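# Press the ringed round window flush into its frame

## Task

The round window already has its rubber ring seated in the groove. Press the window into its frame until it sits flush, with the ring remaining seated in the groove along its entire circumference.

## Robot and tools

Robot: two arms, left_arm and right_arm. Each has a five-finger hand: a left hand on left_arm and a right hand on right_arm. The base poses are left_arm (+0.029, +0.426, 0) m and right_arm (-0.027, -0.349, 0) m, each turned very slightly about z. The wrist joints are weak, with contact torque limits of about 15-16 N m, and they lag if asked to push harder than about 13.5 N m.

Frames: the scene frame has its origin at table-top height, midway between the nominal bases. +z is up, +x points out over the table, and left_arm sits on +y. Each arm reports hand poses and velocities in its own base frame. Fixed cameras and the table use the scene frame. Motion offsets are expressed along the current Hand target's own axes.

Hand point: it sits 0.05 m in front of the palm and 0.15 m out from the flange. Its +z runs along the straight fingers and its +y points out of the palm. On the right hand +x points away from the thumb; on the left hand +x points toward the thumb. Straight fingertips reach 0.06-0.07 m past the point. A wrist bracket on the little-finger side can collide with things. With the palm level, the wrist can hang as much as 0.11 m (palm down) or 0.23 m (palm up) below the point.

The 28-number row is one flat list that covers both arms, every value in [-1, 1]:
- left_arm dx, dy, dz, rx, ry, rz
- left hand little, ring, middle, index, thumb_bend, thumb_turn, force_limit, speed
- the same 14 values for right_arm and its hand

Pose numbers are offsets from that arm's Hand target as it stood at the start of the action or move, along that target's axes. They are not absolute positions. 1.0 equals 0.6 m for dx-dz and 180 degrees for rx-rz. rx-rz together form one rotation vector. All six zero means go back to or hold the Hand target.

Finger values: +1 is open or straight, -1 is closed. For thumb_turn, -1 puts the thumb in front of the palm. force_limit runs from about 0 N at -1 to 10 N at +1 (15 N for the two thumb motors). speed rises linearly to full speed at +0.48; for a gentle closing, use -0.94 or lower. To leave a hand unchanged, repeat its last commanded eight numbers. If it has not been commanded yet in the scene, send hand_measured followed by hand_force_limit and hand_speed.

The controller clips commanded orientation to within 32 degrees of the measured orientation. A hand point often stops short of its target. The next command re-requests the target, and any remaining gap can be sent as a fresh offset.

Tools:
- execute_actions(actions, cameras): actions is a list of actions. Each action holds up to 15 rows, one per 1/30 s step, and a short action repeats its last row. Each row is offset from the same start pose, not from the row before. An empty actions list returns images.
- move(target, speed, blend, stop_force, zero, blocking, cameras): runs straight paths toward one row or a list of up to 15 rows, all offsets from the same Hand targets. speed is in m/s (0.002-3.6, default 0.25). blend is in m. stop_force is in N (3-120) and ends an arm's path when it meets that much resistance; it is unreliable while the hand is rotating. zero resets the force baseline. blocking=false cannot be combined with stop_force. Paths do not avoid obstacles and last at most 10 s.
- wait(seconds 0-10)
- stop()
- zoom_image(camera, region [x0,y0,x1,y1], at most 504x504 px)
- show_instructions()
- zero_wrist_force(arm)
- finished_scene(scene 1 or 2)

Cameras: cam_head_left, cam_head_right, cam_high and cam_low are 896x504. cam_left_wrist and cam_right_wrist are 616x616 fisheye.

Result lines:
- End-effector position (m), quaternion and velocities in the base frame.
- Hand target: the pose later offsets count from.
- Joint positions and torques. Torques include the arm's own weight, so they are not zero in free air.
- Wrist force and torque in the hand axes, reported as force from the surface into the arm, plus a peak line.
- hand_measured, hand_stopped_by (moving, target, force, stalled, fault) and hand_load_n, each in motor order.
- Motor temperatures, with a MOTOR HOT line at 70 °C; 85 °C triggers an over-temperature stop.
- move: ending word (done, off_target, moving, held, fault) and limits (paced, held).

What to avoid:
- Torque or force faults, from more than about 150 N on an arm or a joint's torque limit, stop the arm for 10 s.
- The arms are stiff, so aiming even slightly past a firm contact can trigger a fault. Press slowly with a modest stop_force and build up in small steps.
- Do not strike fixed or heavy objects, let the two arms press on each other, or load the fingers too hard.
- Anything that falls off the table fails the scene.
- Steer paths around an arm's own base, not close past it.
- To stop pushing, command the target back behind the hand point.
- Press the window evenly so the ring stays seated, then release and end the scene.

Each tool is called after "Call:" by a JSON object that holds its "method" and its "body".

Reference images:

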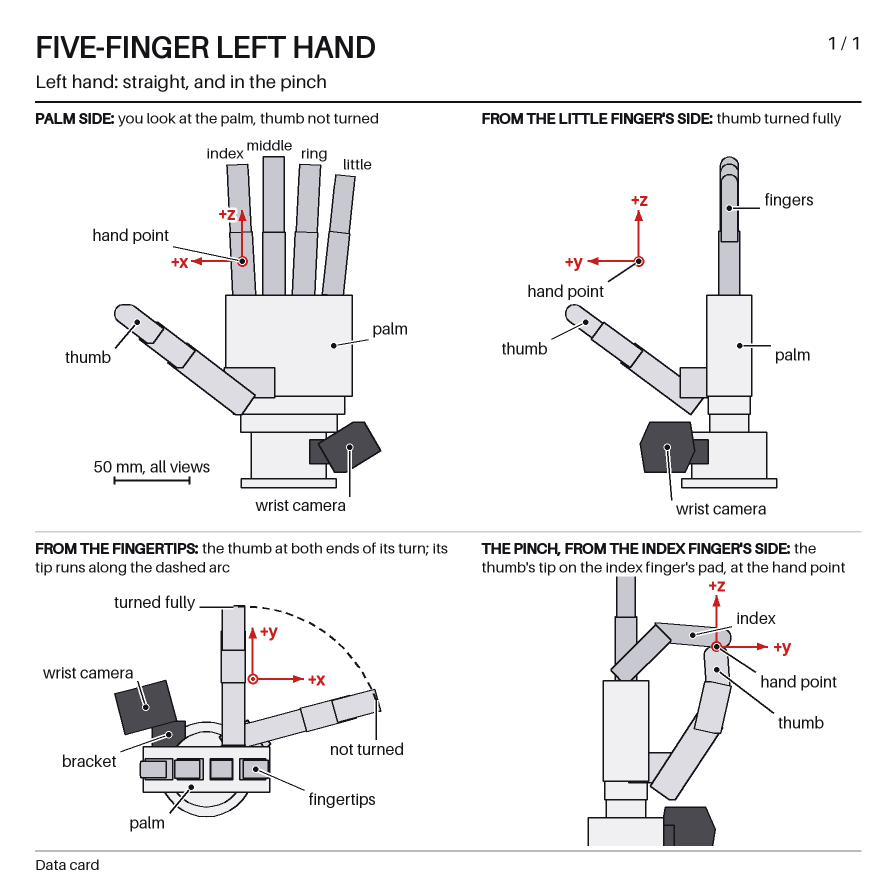

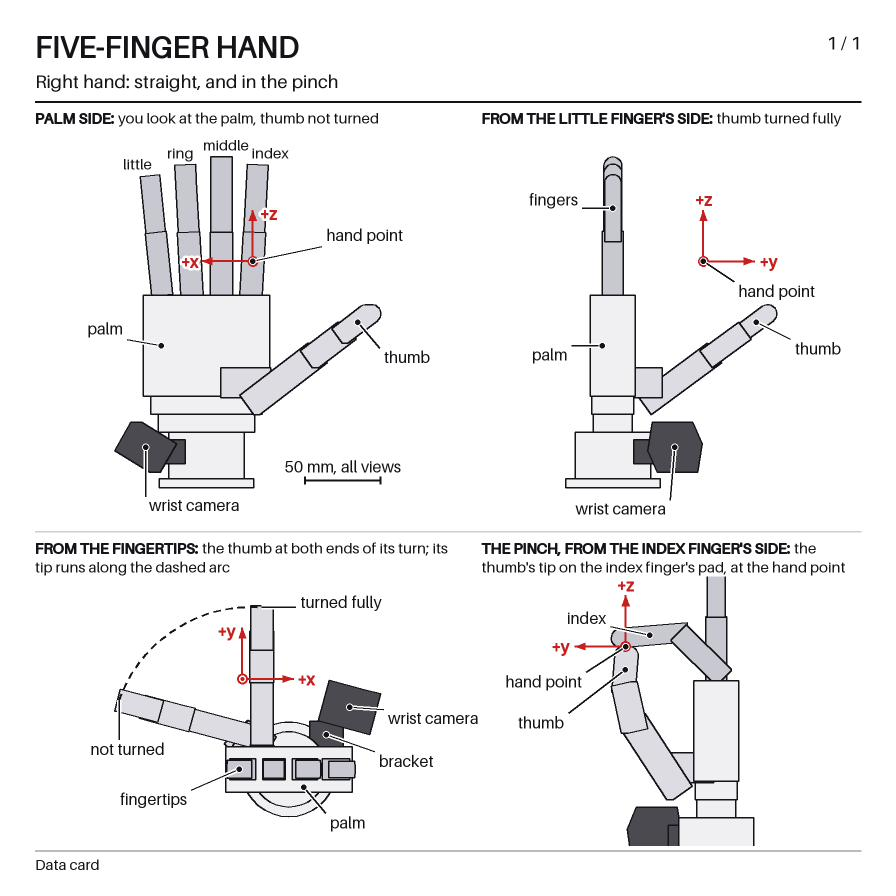

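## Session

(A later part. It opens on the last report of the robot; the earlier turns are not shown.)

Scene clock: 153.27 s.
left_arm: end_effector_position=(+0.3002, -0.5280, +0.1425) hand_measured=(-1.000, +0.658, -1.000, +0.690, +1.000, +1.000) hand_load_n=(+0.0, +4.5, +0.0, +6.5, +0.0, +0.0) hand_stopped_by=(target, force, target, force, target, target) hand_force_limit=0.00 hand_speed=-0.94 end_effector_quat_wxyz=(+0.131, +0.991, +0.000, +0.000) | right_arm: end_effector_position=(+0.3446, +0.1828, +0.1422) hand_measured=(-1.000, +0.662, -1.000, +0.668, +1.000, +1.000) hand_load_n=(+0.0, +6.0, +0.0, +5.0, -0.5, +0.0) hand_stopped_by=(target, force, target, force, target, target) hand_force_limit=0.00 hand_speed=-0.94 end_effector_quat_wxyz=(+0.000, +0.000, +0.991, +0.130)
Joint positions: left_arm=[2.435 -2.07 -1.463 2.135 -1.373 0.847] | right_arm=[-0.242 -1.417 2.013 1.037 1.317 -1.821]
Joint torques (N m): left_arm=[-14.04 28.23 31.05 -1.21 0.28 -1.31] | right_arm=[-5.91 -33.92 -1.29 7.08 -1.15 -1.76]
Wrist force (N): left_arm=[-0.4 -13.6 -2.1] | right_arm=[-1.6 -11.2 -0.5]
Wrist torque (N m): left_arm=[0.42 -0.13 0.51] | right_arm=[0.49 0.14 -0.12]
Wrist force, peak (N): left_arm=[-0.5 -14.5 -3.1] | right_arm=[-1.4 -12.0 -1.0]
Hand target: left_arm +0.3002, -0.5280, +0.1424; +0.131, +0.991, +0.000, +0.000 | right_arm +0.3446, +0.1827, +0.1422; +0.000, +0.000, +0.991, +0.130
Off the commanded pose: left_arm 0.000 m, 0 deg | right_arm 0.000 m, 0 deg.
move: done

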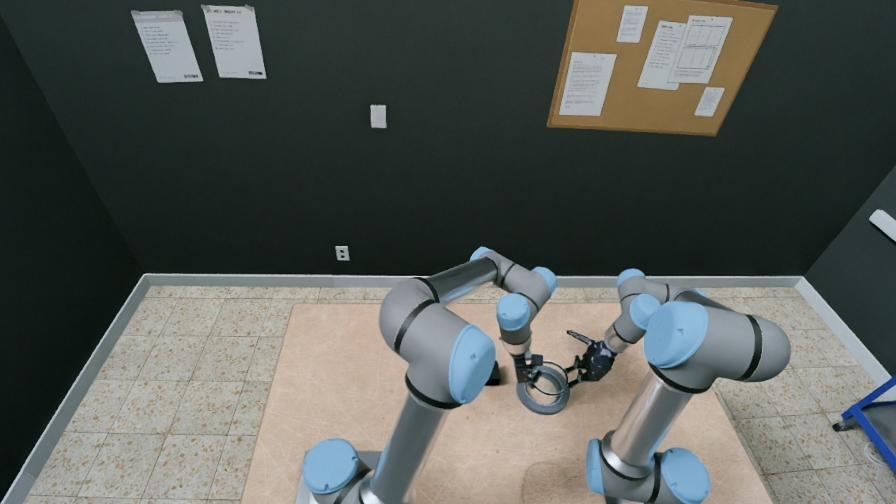

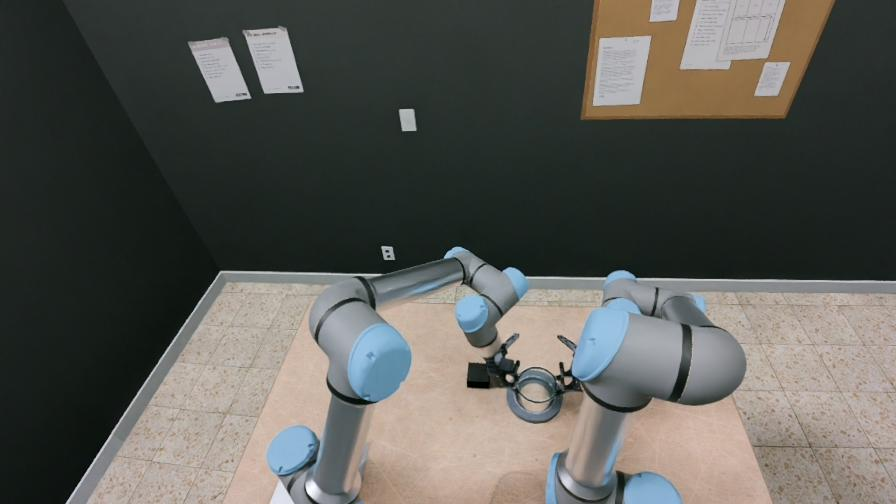

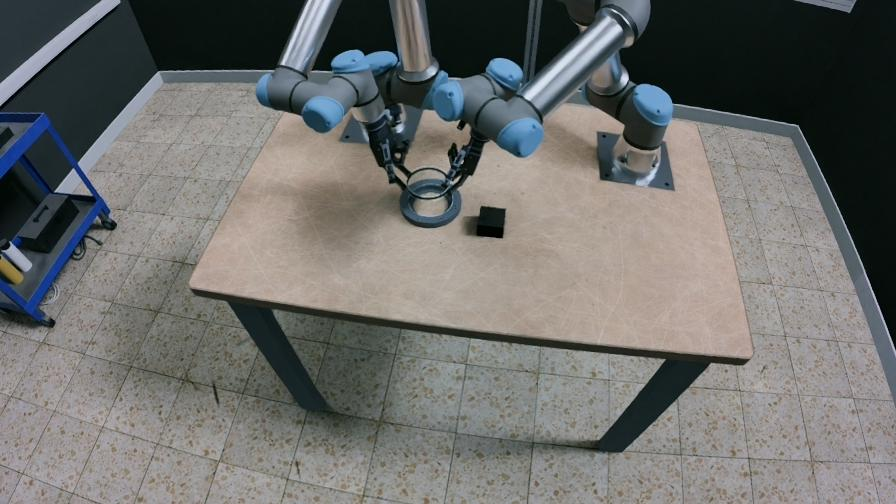

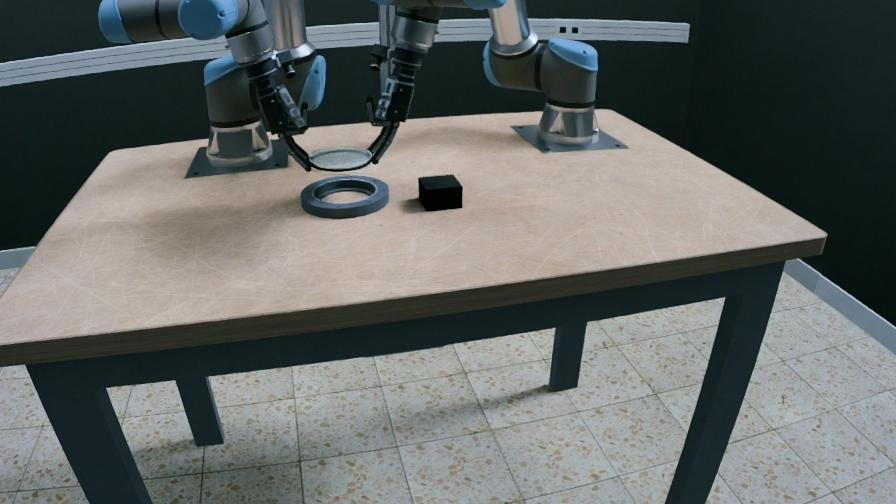

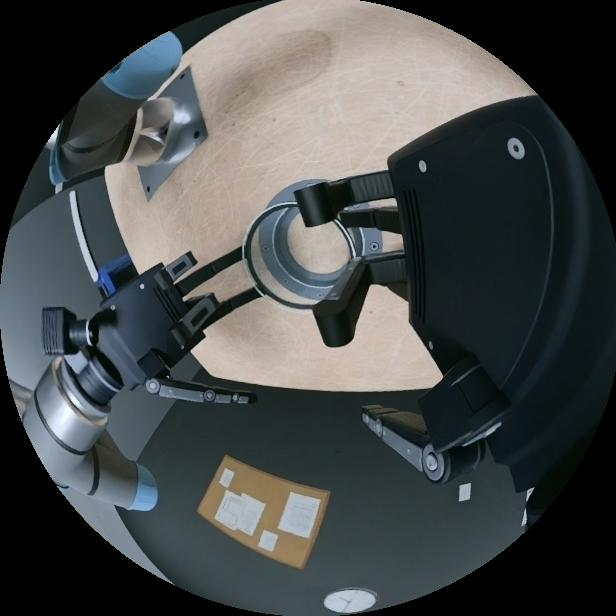

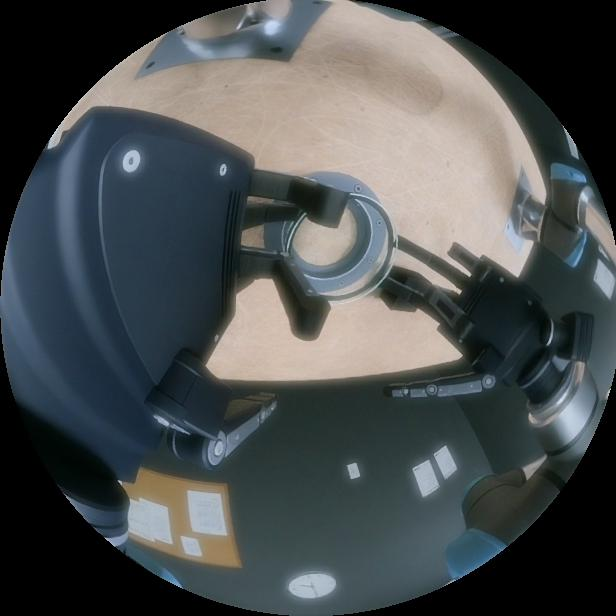

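Call:
{"method": "move", "body": {"target": [0,-0.0151,0.0563,0,0,0,-1,0.5,-1,0.5,1,1,0,-0.94, 0,-0.0151,0.0563,0,0,0,-1,0.5,-1,0.5,1,1,0,-0.94], "speed": 0.04, "cameras": ["cam_high","cam_low","cam_left_wrist","cam_right_wrist","cam_head_right","cam_head_left"]}}

Call:
{"method": "zoom_image", "body": {"camera": "cam_high", "region": [390, 160, 480, 240]}}

Call:
{"method": "zoom_image", "body": {"camera": "cam_low", "region": [290, 140, 400, 225]}}

Call:
{"method": "zoom_image", "body": {"camera": "cam_head_left", "region": [500, 340, 590, 420]}}

Call:
{"method": "zoom_image", "body": {"camera": "cam_head_right", "region": [490, 350, 580, 430]}}

Call:
{"method": "zoom_image", "body": {"camera": "cam_left_wrist", "region": [200, 150, 400, 350]}}

Call:
{"method": "zoom_image", "body": {"camera": "cam_right_wrist", "region": [240, 150, 440, 350]}}

Scene clock: 162.37 s.
left_arm: end_effector_position=(+0.3002, -0.5280, +0.1075) hand_measured=(-1.000, +0.658, -1.000, +0.690, +1.000, +1.000) hand_load_n=(+0.0, +4.0, +0.0, +6.0, +0.0, +0.0) hand_stopped_by=(target, force, target, force, target, target) hand_force_limit=0.00 hand_speed=-0.94 end_effector_quat_wxyz=(+0.131, +0.991, +0.000, +0.000) | right_arm: end_effector_position=(+0.3446, +0.1827, +0.1073) hand_measured=(-1.000, +0.662, -1.000, +0.668, +1.000, +1.000) hand_load_n=(+0.0, +5.5, +0.0, +4.5, -0.5, +0.0) hand_stopped_by=(target, force, target, force, target, target) hand_force_limit=0.00 hand_speed=-0.94 end_effector_quat_wxyz=(+0.000, +0.000, +0.991, +0.130)
Joint positions: left_arm=[2.435 -2.105 -1.506 2.213 -1.373 0.847] | right_arm=[-0.242 -1.361 2.056 0.939 1.317 -1.821]
Joint torques (N m): left_arm=[-7.11 30.25 8.15 1.68 0.69 1.67] | right_arm=[7.74 -13.64 -0.04 0.2 -2.45 1.37]
Wrist force (N): left_arm=[-0.5 -11.6 -2.3] | right_arm=[-1.6 -8.9 -0.7]
Wrist torque (N m): left_arm=[0.37 -0.06 0.44] | right_arm=[0.45 0.14 -0.07]
Wrist force, peak (N): left_arm=[-0.4 -13.8 -2.7] | right_arm=[-1.9 -11.4 -0.7]
Hand target: left_arm +0.3002, -0.5280, +0.1075; +0.131, +0.991, +0.000, +0.000 | right_arm +0.3446, +0.1827, +0.1072; +0.000, +0.000, +0.991, +0.130
Off the commanded pose: left_arm 0.000 m, 0 deg | right_arm 0.000 m, 0 deg.
move: done

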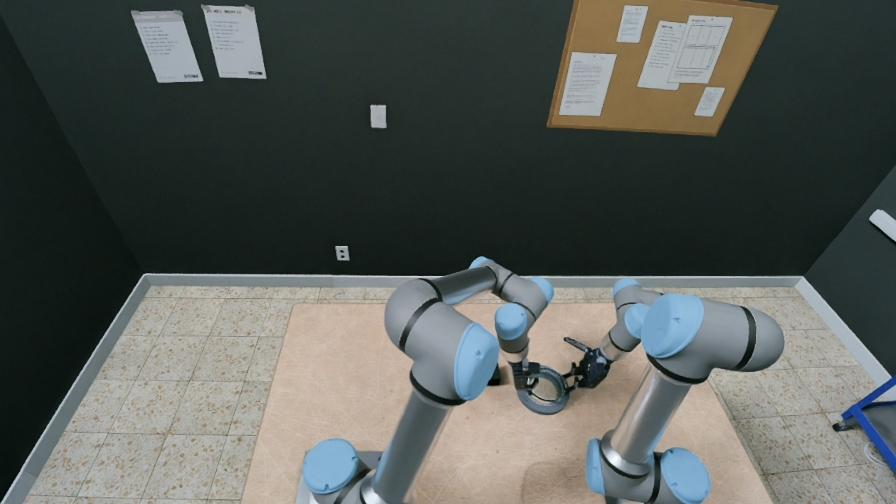

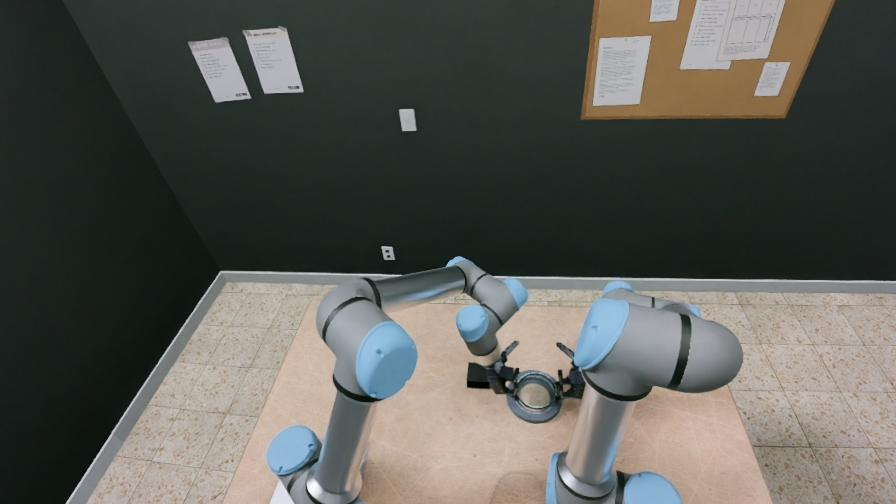

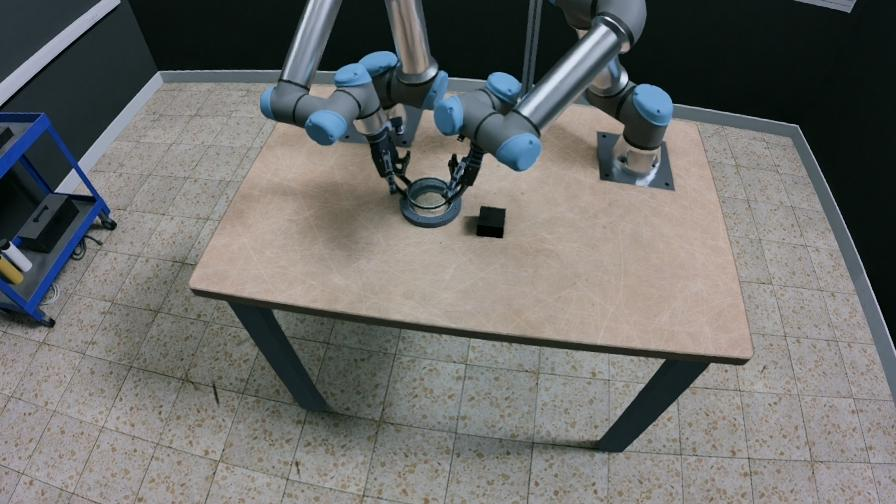

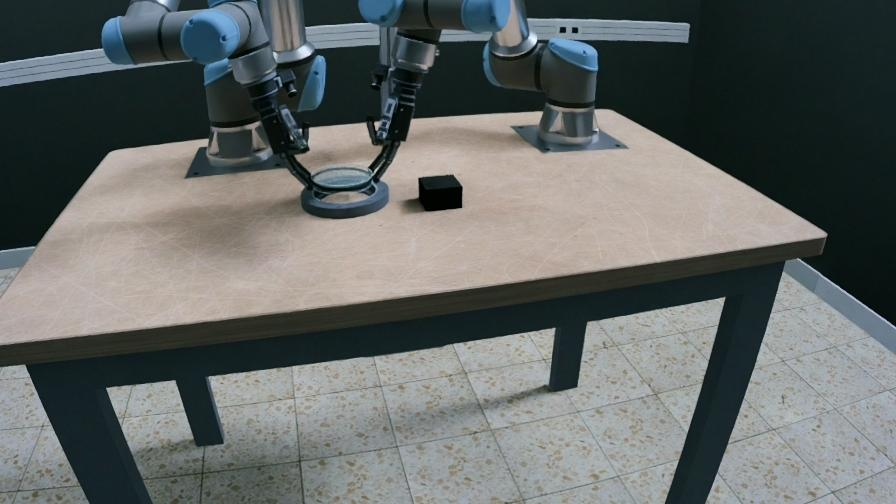

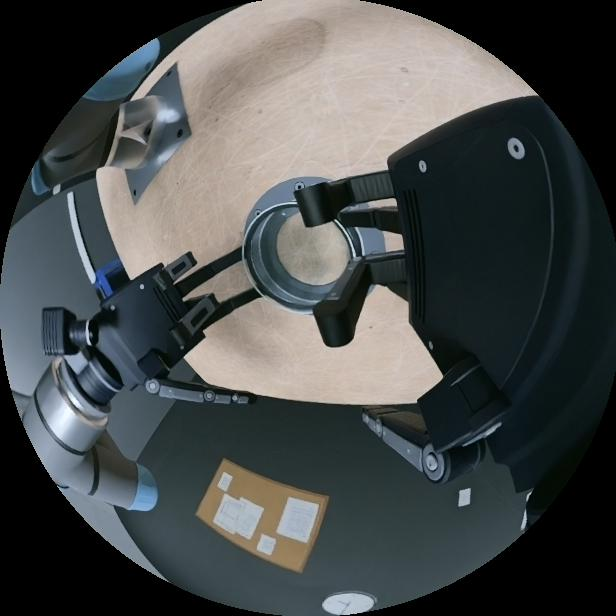

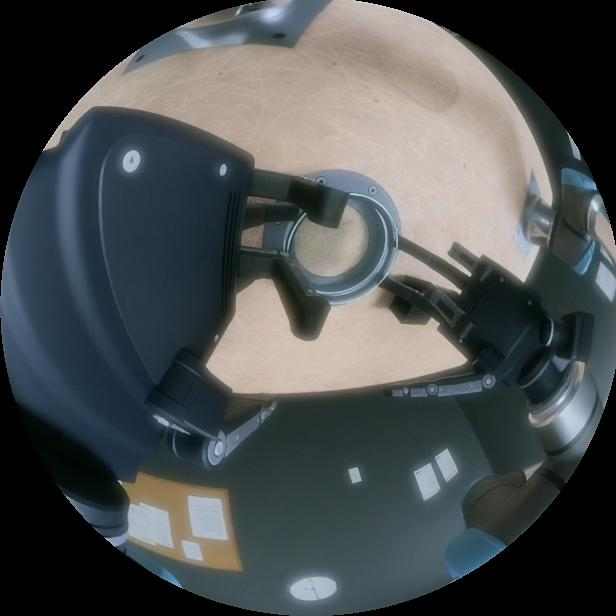

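Scaled by 5.600 from the camera's 896x504 image, which has a finer 1280x720 frame.

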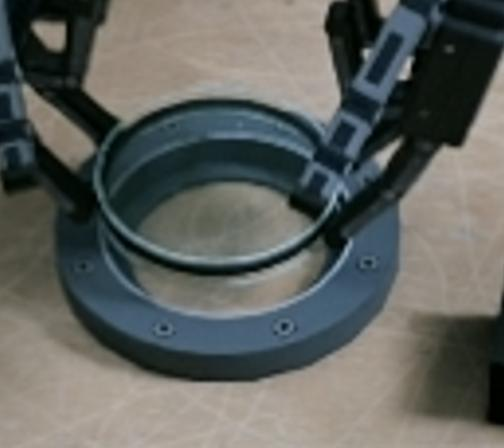

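Scaled by 4.582 from the camera's 896x504 image, which has a finer 1280x720 frame.

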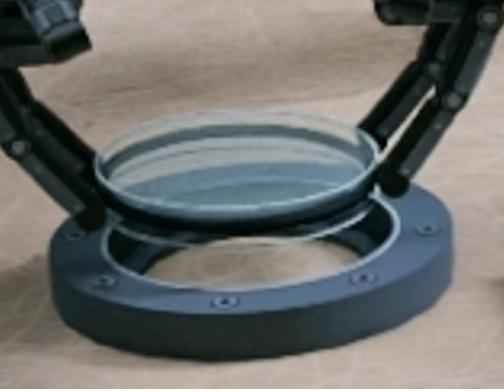

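Scaled by 5.600 from the camera's 896x504 image, which has a finer 1280x720 frame.

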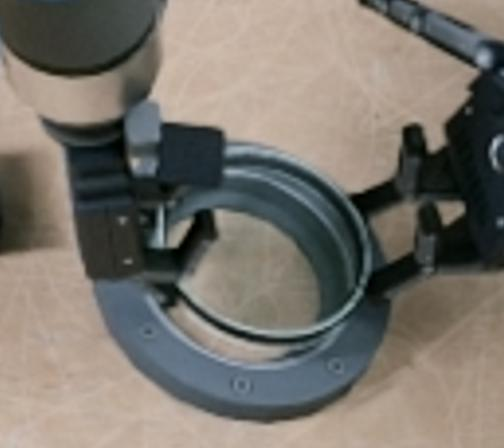

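Scaled by 5.600 from the camera's 896x504 image, which has a finer 1280x720 frame.

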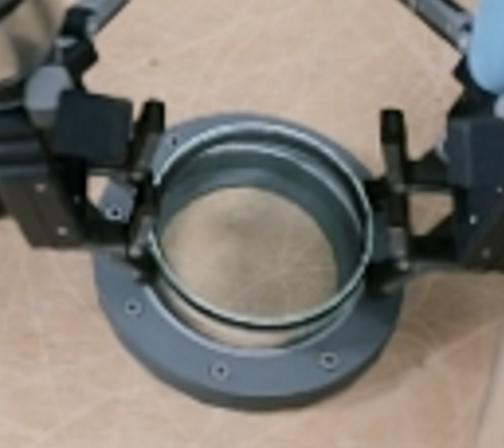

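Scaled by 2.520 from the camera's 616x616 image, which has a finer 880x880 frame.

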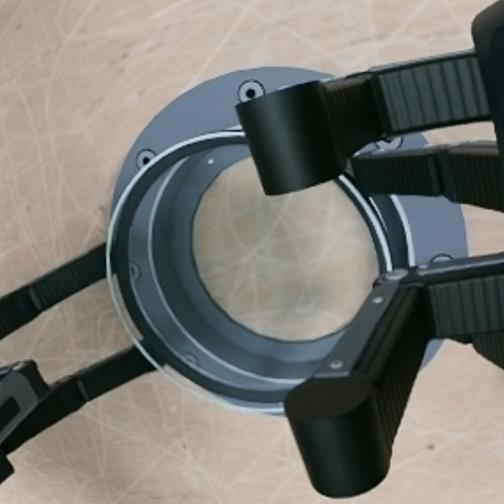

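Scaled by 2.520 from the camera's 616x616 image, which has a finer 880x880 frame.

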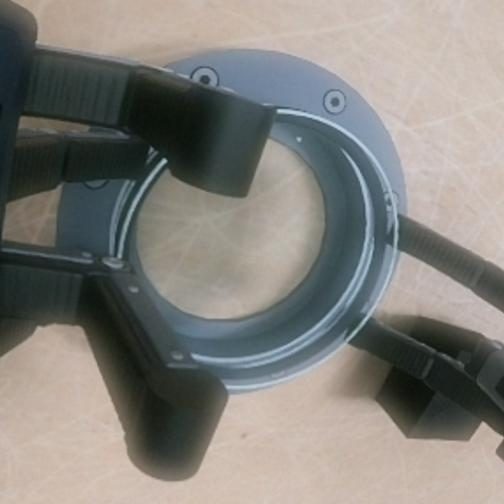

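Call:
{"method": "move", "body": {"target": [0,-0.0039,0.0145,0,0,0,-1,0.5,-1,0.5,1,1,0,-0.94, 0,-0.0039,0.0145,0,0,0,-1,0.5,-1,0.5,1,1,0,-0.94], "speed": 0.03, "cameras": ["cam_high","cam_low","cam_left_wrist","cam_right_wrist","cam_head_right","cam_head_left"]}}

Call:
{"method": "zoom_image", "body": {"camera": "cam_high", "region": [400, 170, 470, 230]}}

Call:
{"method": "zoom_image", "body": {"camera": "cam_low", "region": [300, 155, 390, 220]}}

Call:
{"method": "zoom_image", "body": {"camera": "cam_head_left", "region": [510, 350, 580, 420]}}

Call:
{"method": "zoom_image", "body": {"camera": "cam_head_right", "region": [500, 360, 570, 430]}}

Call:
{"method": "zoom_image", "body": {"camera": "cam_left_wrist", "region": [230, 170, 390, 330]}}

Call:
{"method": "zoom_image", "body": {"camera": "cam_right_wrist", "region": [250, 160, 410, 320]}}

Scene clock: 175.73 s.
left_arm: end_effector_position=(+0.3002, -0.5280, +0.0985) hand_measured=(-1.000, +0.658, -1.000, +0.690, +1.000, +1.000) hand_load_n=(+0.0, +3.5, +0.0, +6.0, +0.0, +0.0) hand_stopped_by=(target, force, target, force, target, target) hand_force_limit=0.00 hand_speed=-0.94 end_effector_quat_wxyz=(+0.131, +0.991, +0.000, +0.000) | right_arm: end_effector_position=(+0.3446, +0.1827, +0.0983) hand_measured=(-1.000, +0.662, -1.000, +0.668, +1.000, +1.000) hand_load_n=(+0.0, +5.5, +0.0, +4.0, +0.0, +0.0) hand_stopped_by=(target, force, target, force, target, target) hand_force_limit=0.00 hand_speed=-0.94 end_effector_quat_wxyz=(+0.000, +0.000, +0.991, +0.130)
Joint positions: left_arm=[2.435 -2.115 -1.516 2.233 -1.373 0.847] | right_arm=[-0.242 -1.346 2.066 0.914 1.317 -1.821]
Joint torques (N m): left_arm=[7.75 30.6 10.99 1.88 5.01 1.33] | right_arm=[2.43 -16.59 -0.14 0.35 -4.22 -0.85]
Wrist force (N): left_arm=[-0.4 -11.7 -2.6] | right_arm=[-1.4 -9.3 -0.9]
Wrist torque (N m): left_arm=[0.37 -0.07 0.44] | right_arm=[0.36 0.11 -0.10]
Wrist force, peak (N): left_arm=[-0.5 -12.0 -2.8] | right_arm=[-1.6 -9.7 -0.1]
Hand target: left_arm +0.3002, -0.5280, +0.0985; +0.131, +0.991, +0.000, +0.000 | right_arm +0.3446, +0.1827, +0.0982; +0.000, +0.000, +0.991, +0.130
Off the commanded pose: left_arm 0.000 m, 0 deg | right_arm 0.000 m, 0 deg.
move: done

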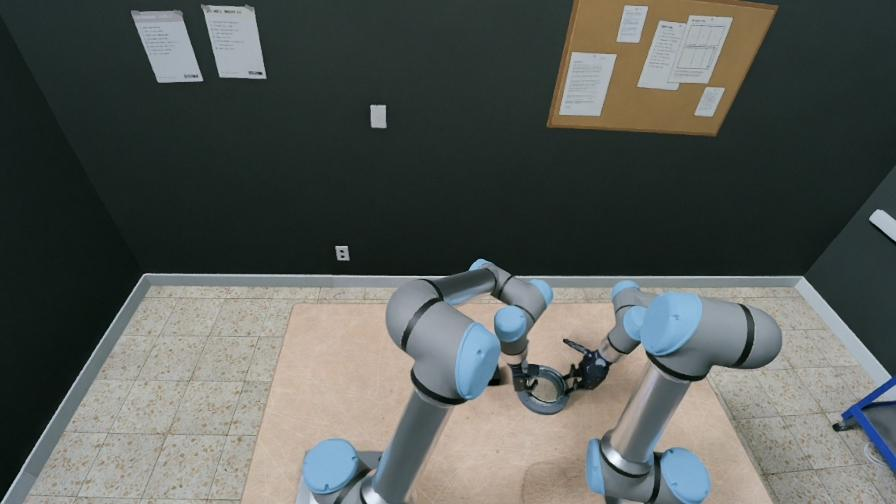

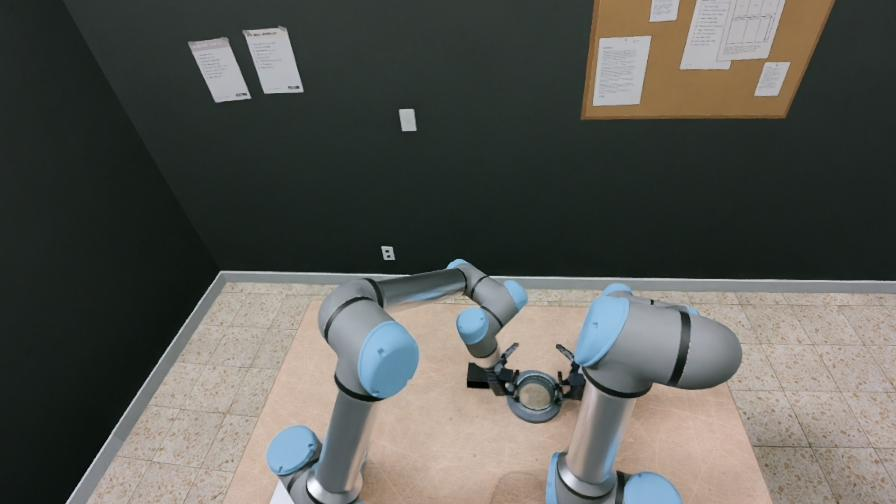

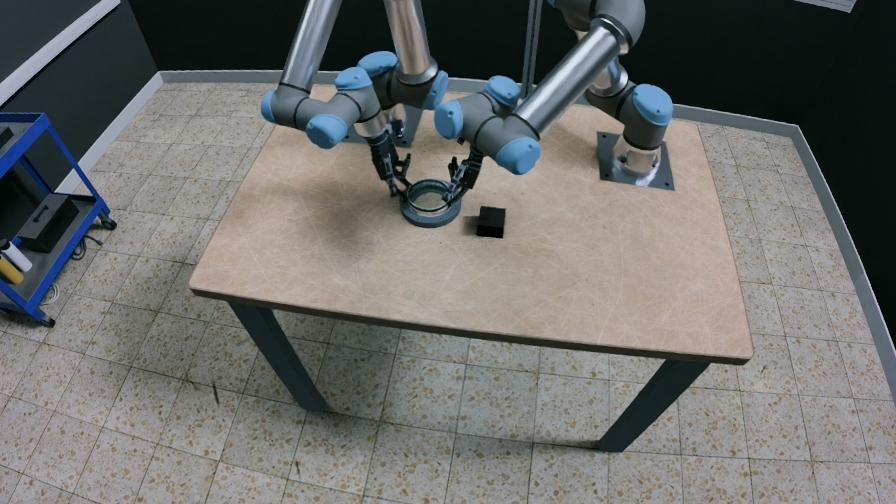

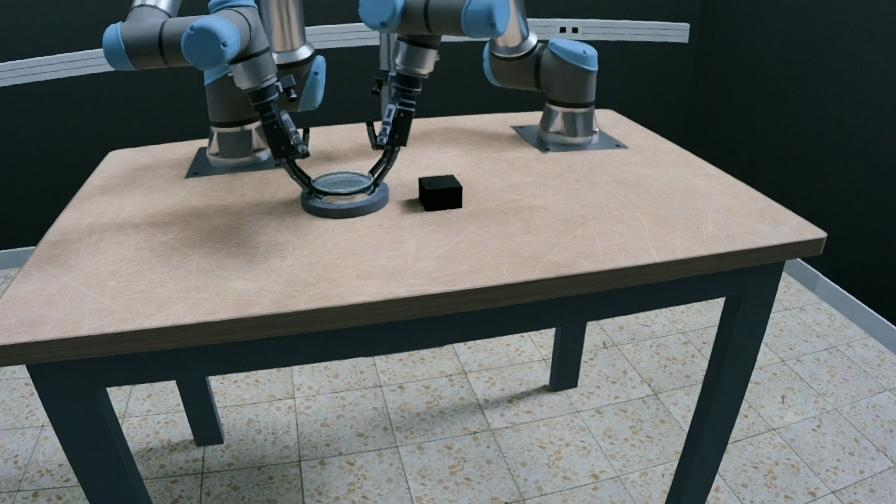

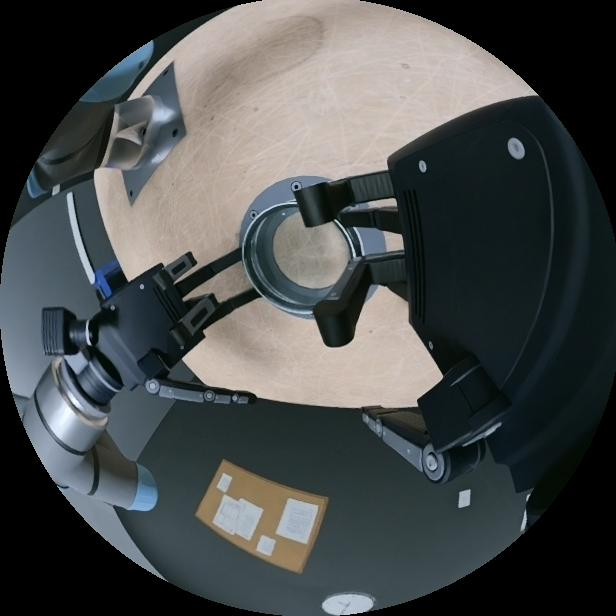

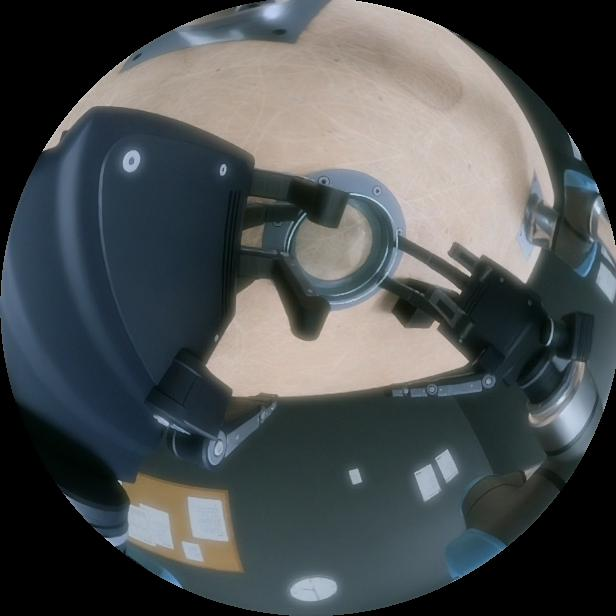

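Scaled by 7.200 from the camera's 896x504 image, which has a finer 1280x720 frame.

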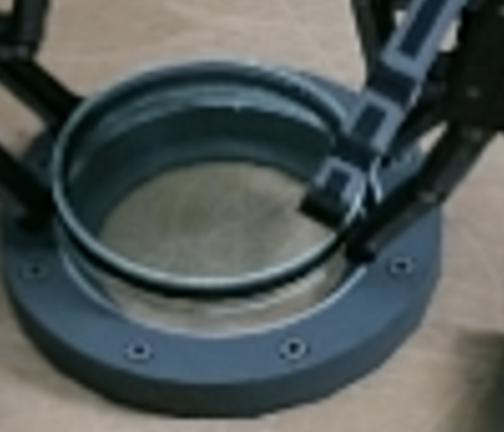

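Scaled by 5.600 from the camera's 896x504 image, which has a finer 1280x720 frame.

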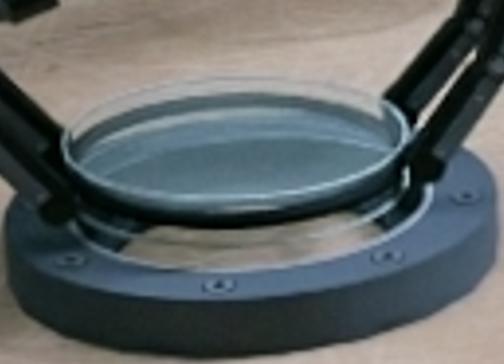

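Scaled by 7.200 from the camera's 896x504 image, which has a finer 1280x720 frame.

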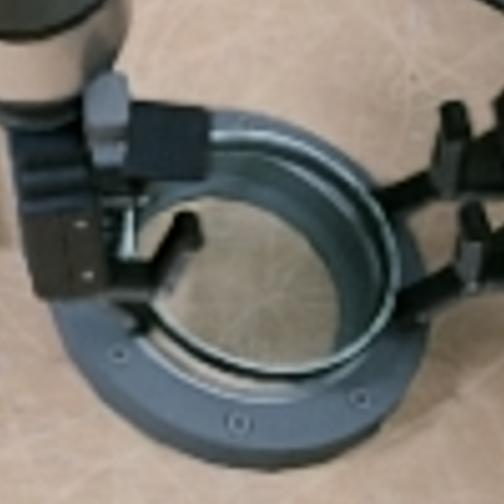

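Scaled by 7.200 from the camera's 896x504 image, which has a finer 1280x720 frame.

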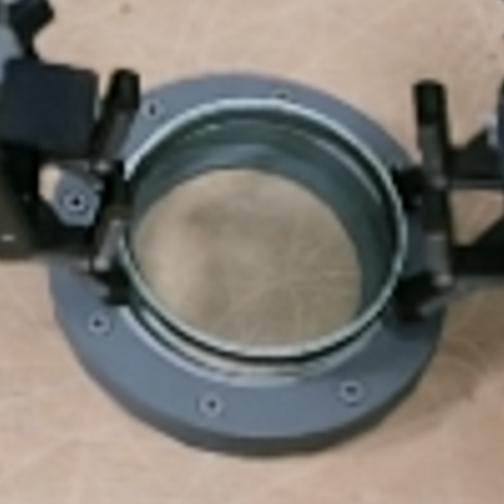

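Scaled by 3.150 from the camera's 616x616 image, which has a finer 880x880 frame.

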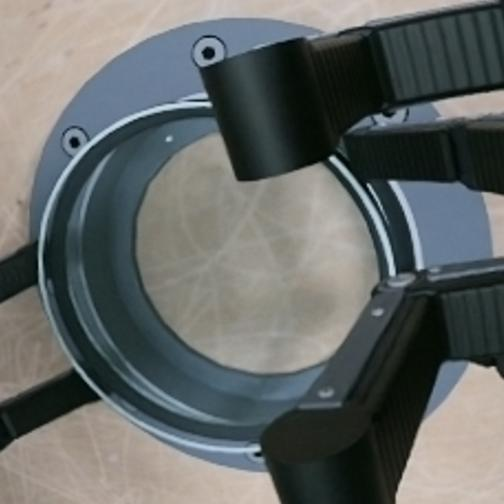

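Scaled by 3.150 from the camera's 616x616 image, which has a finer 880x880 frame.

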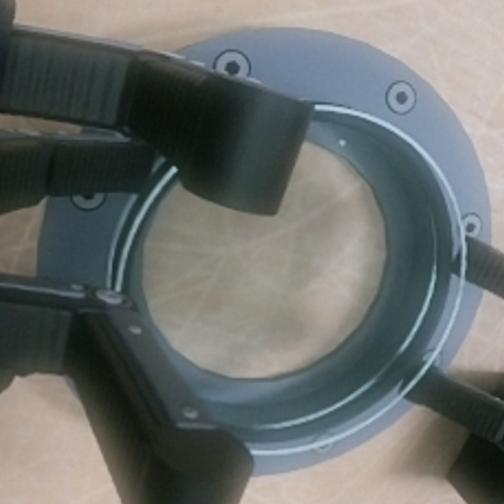

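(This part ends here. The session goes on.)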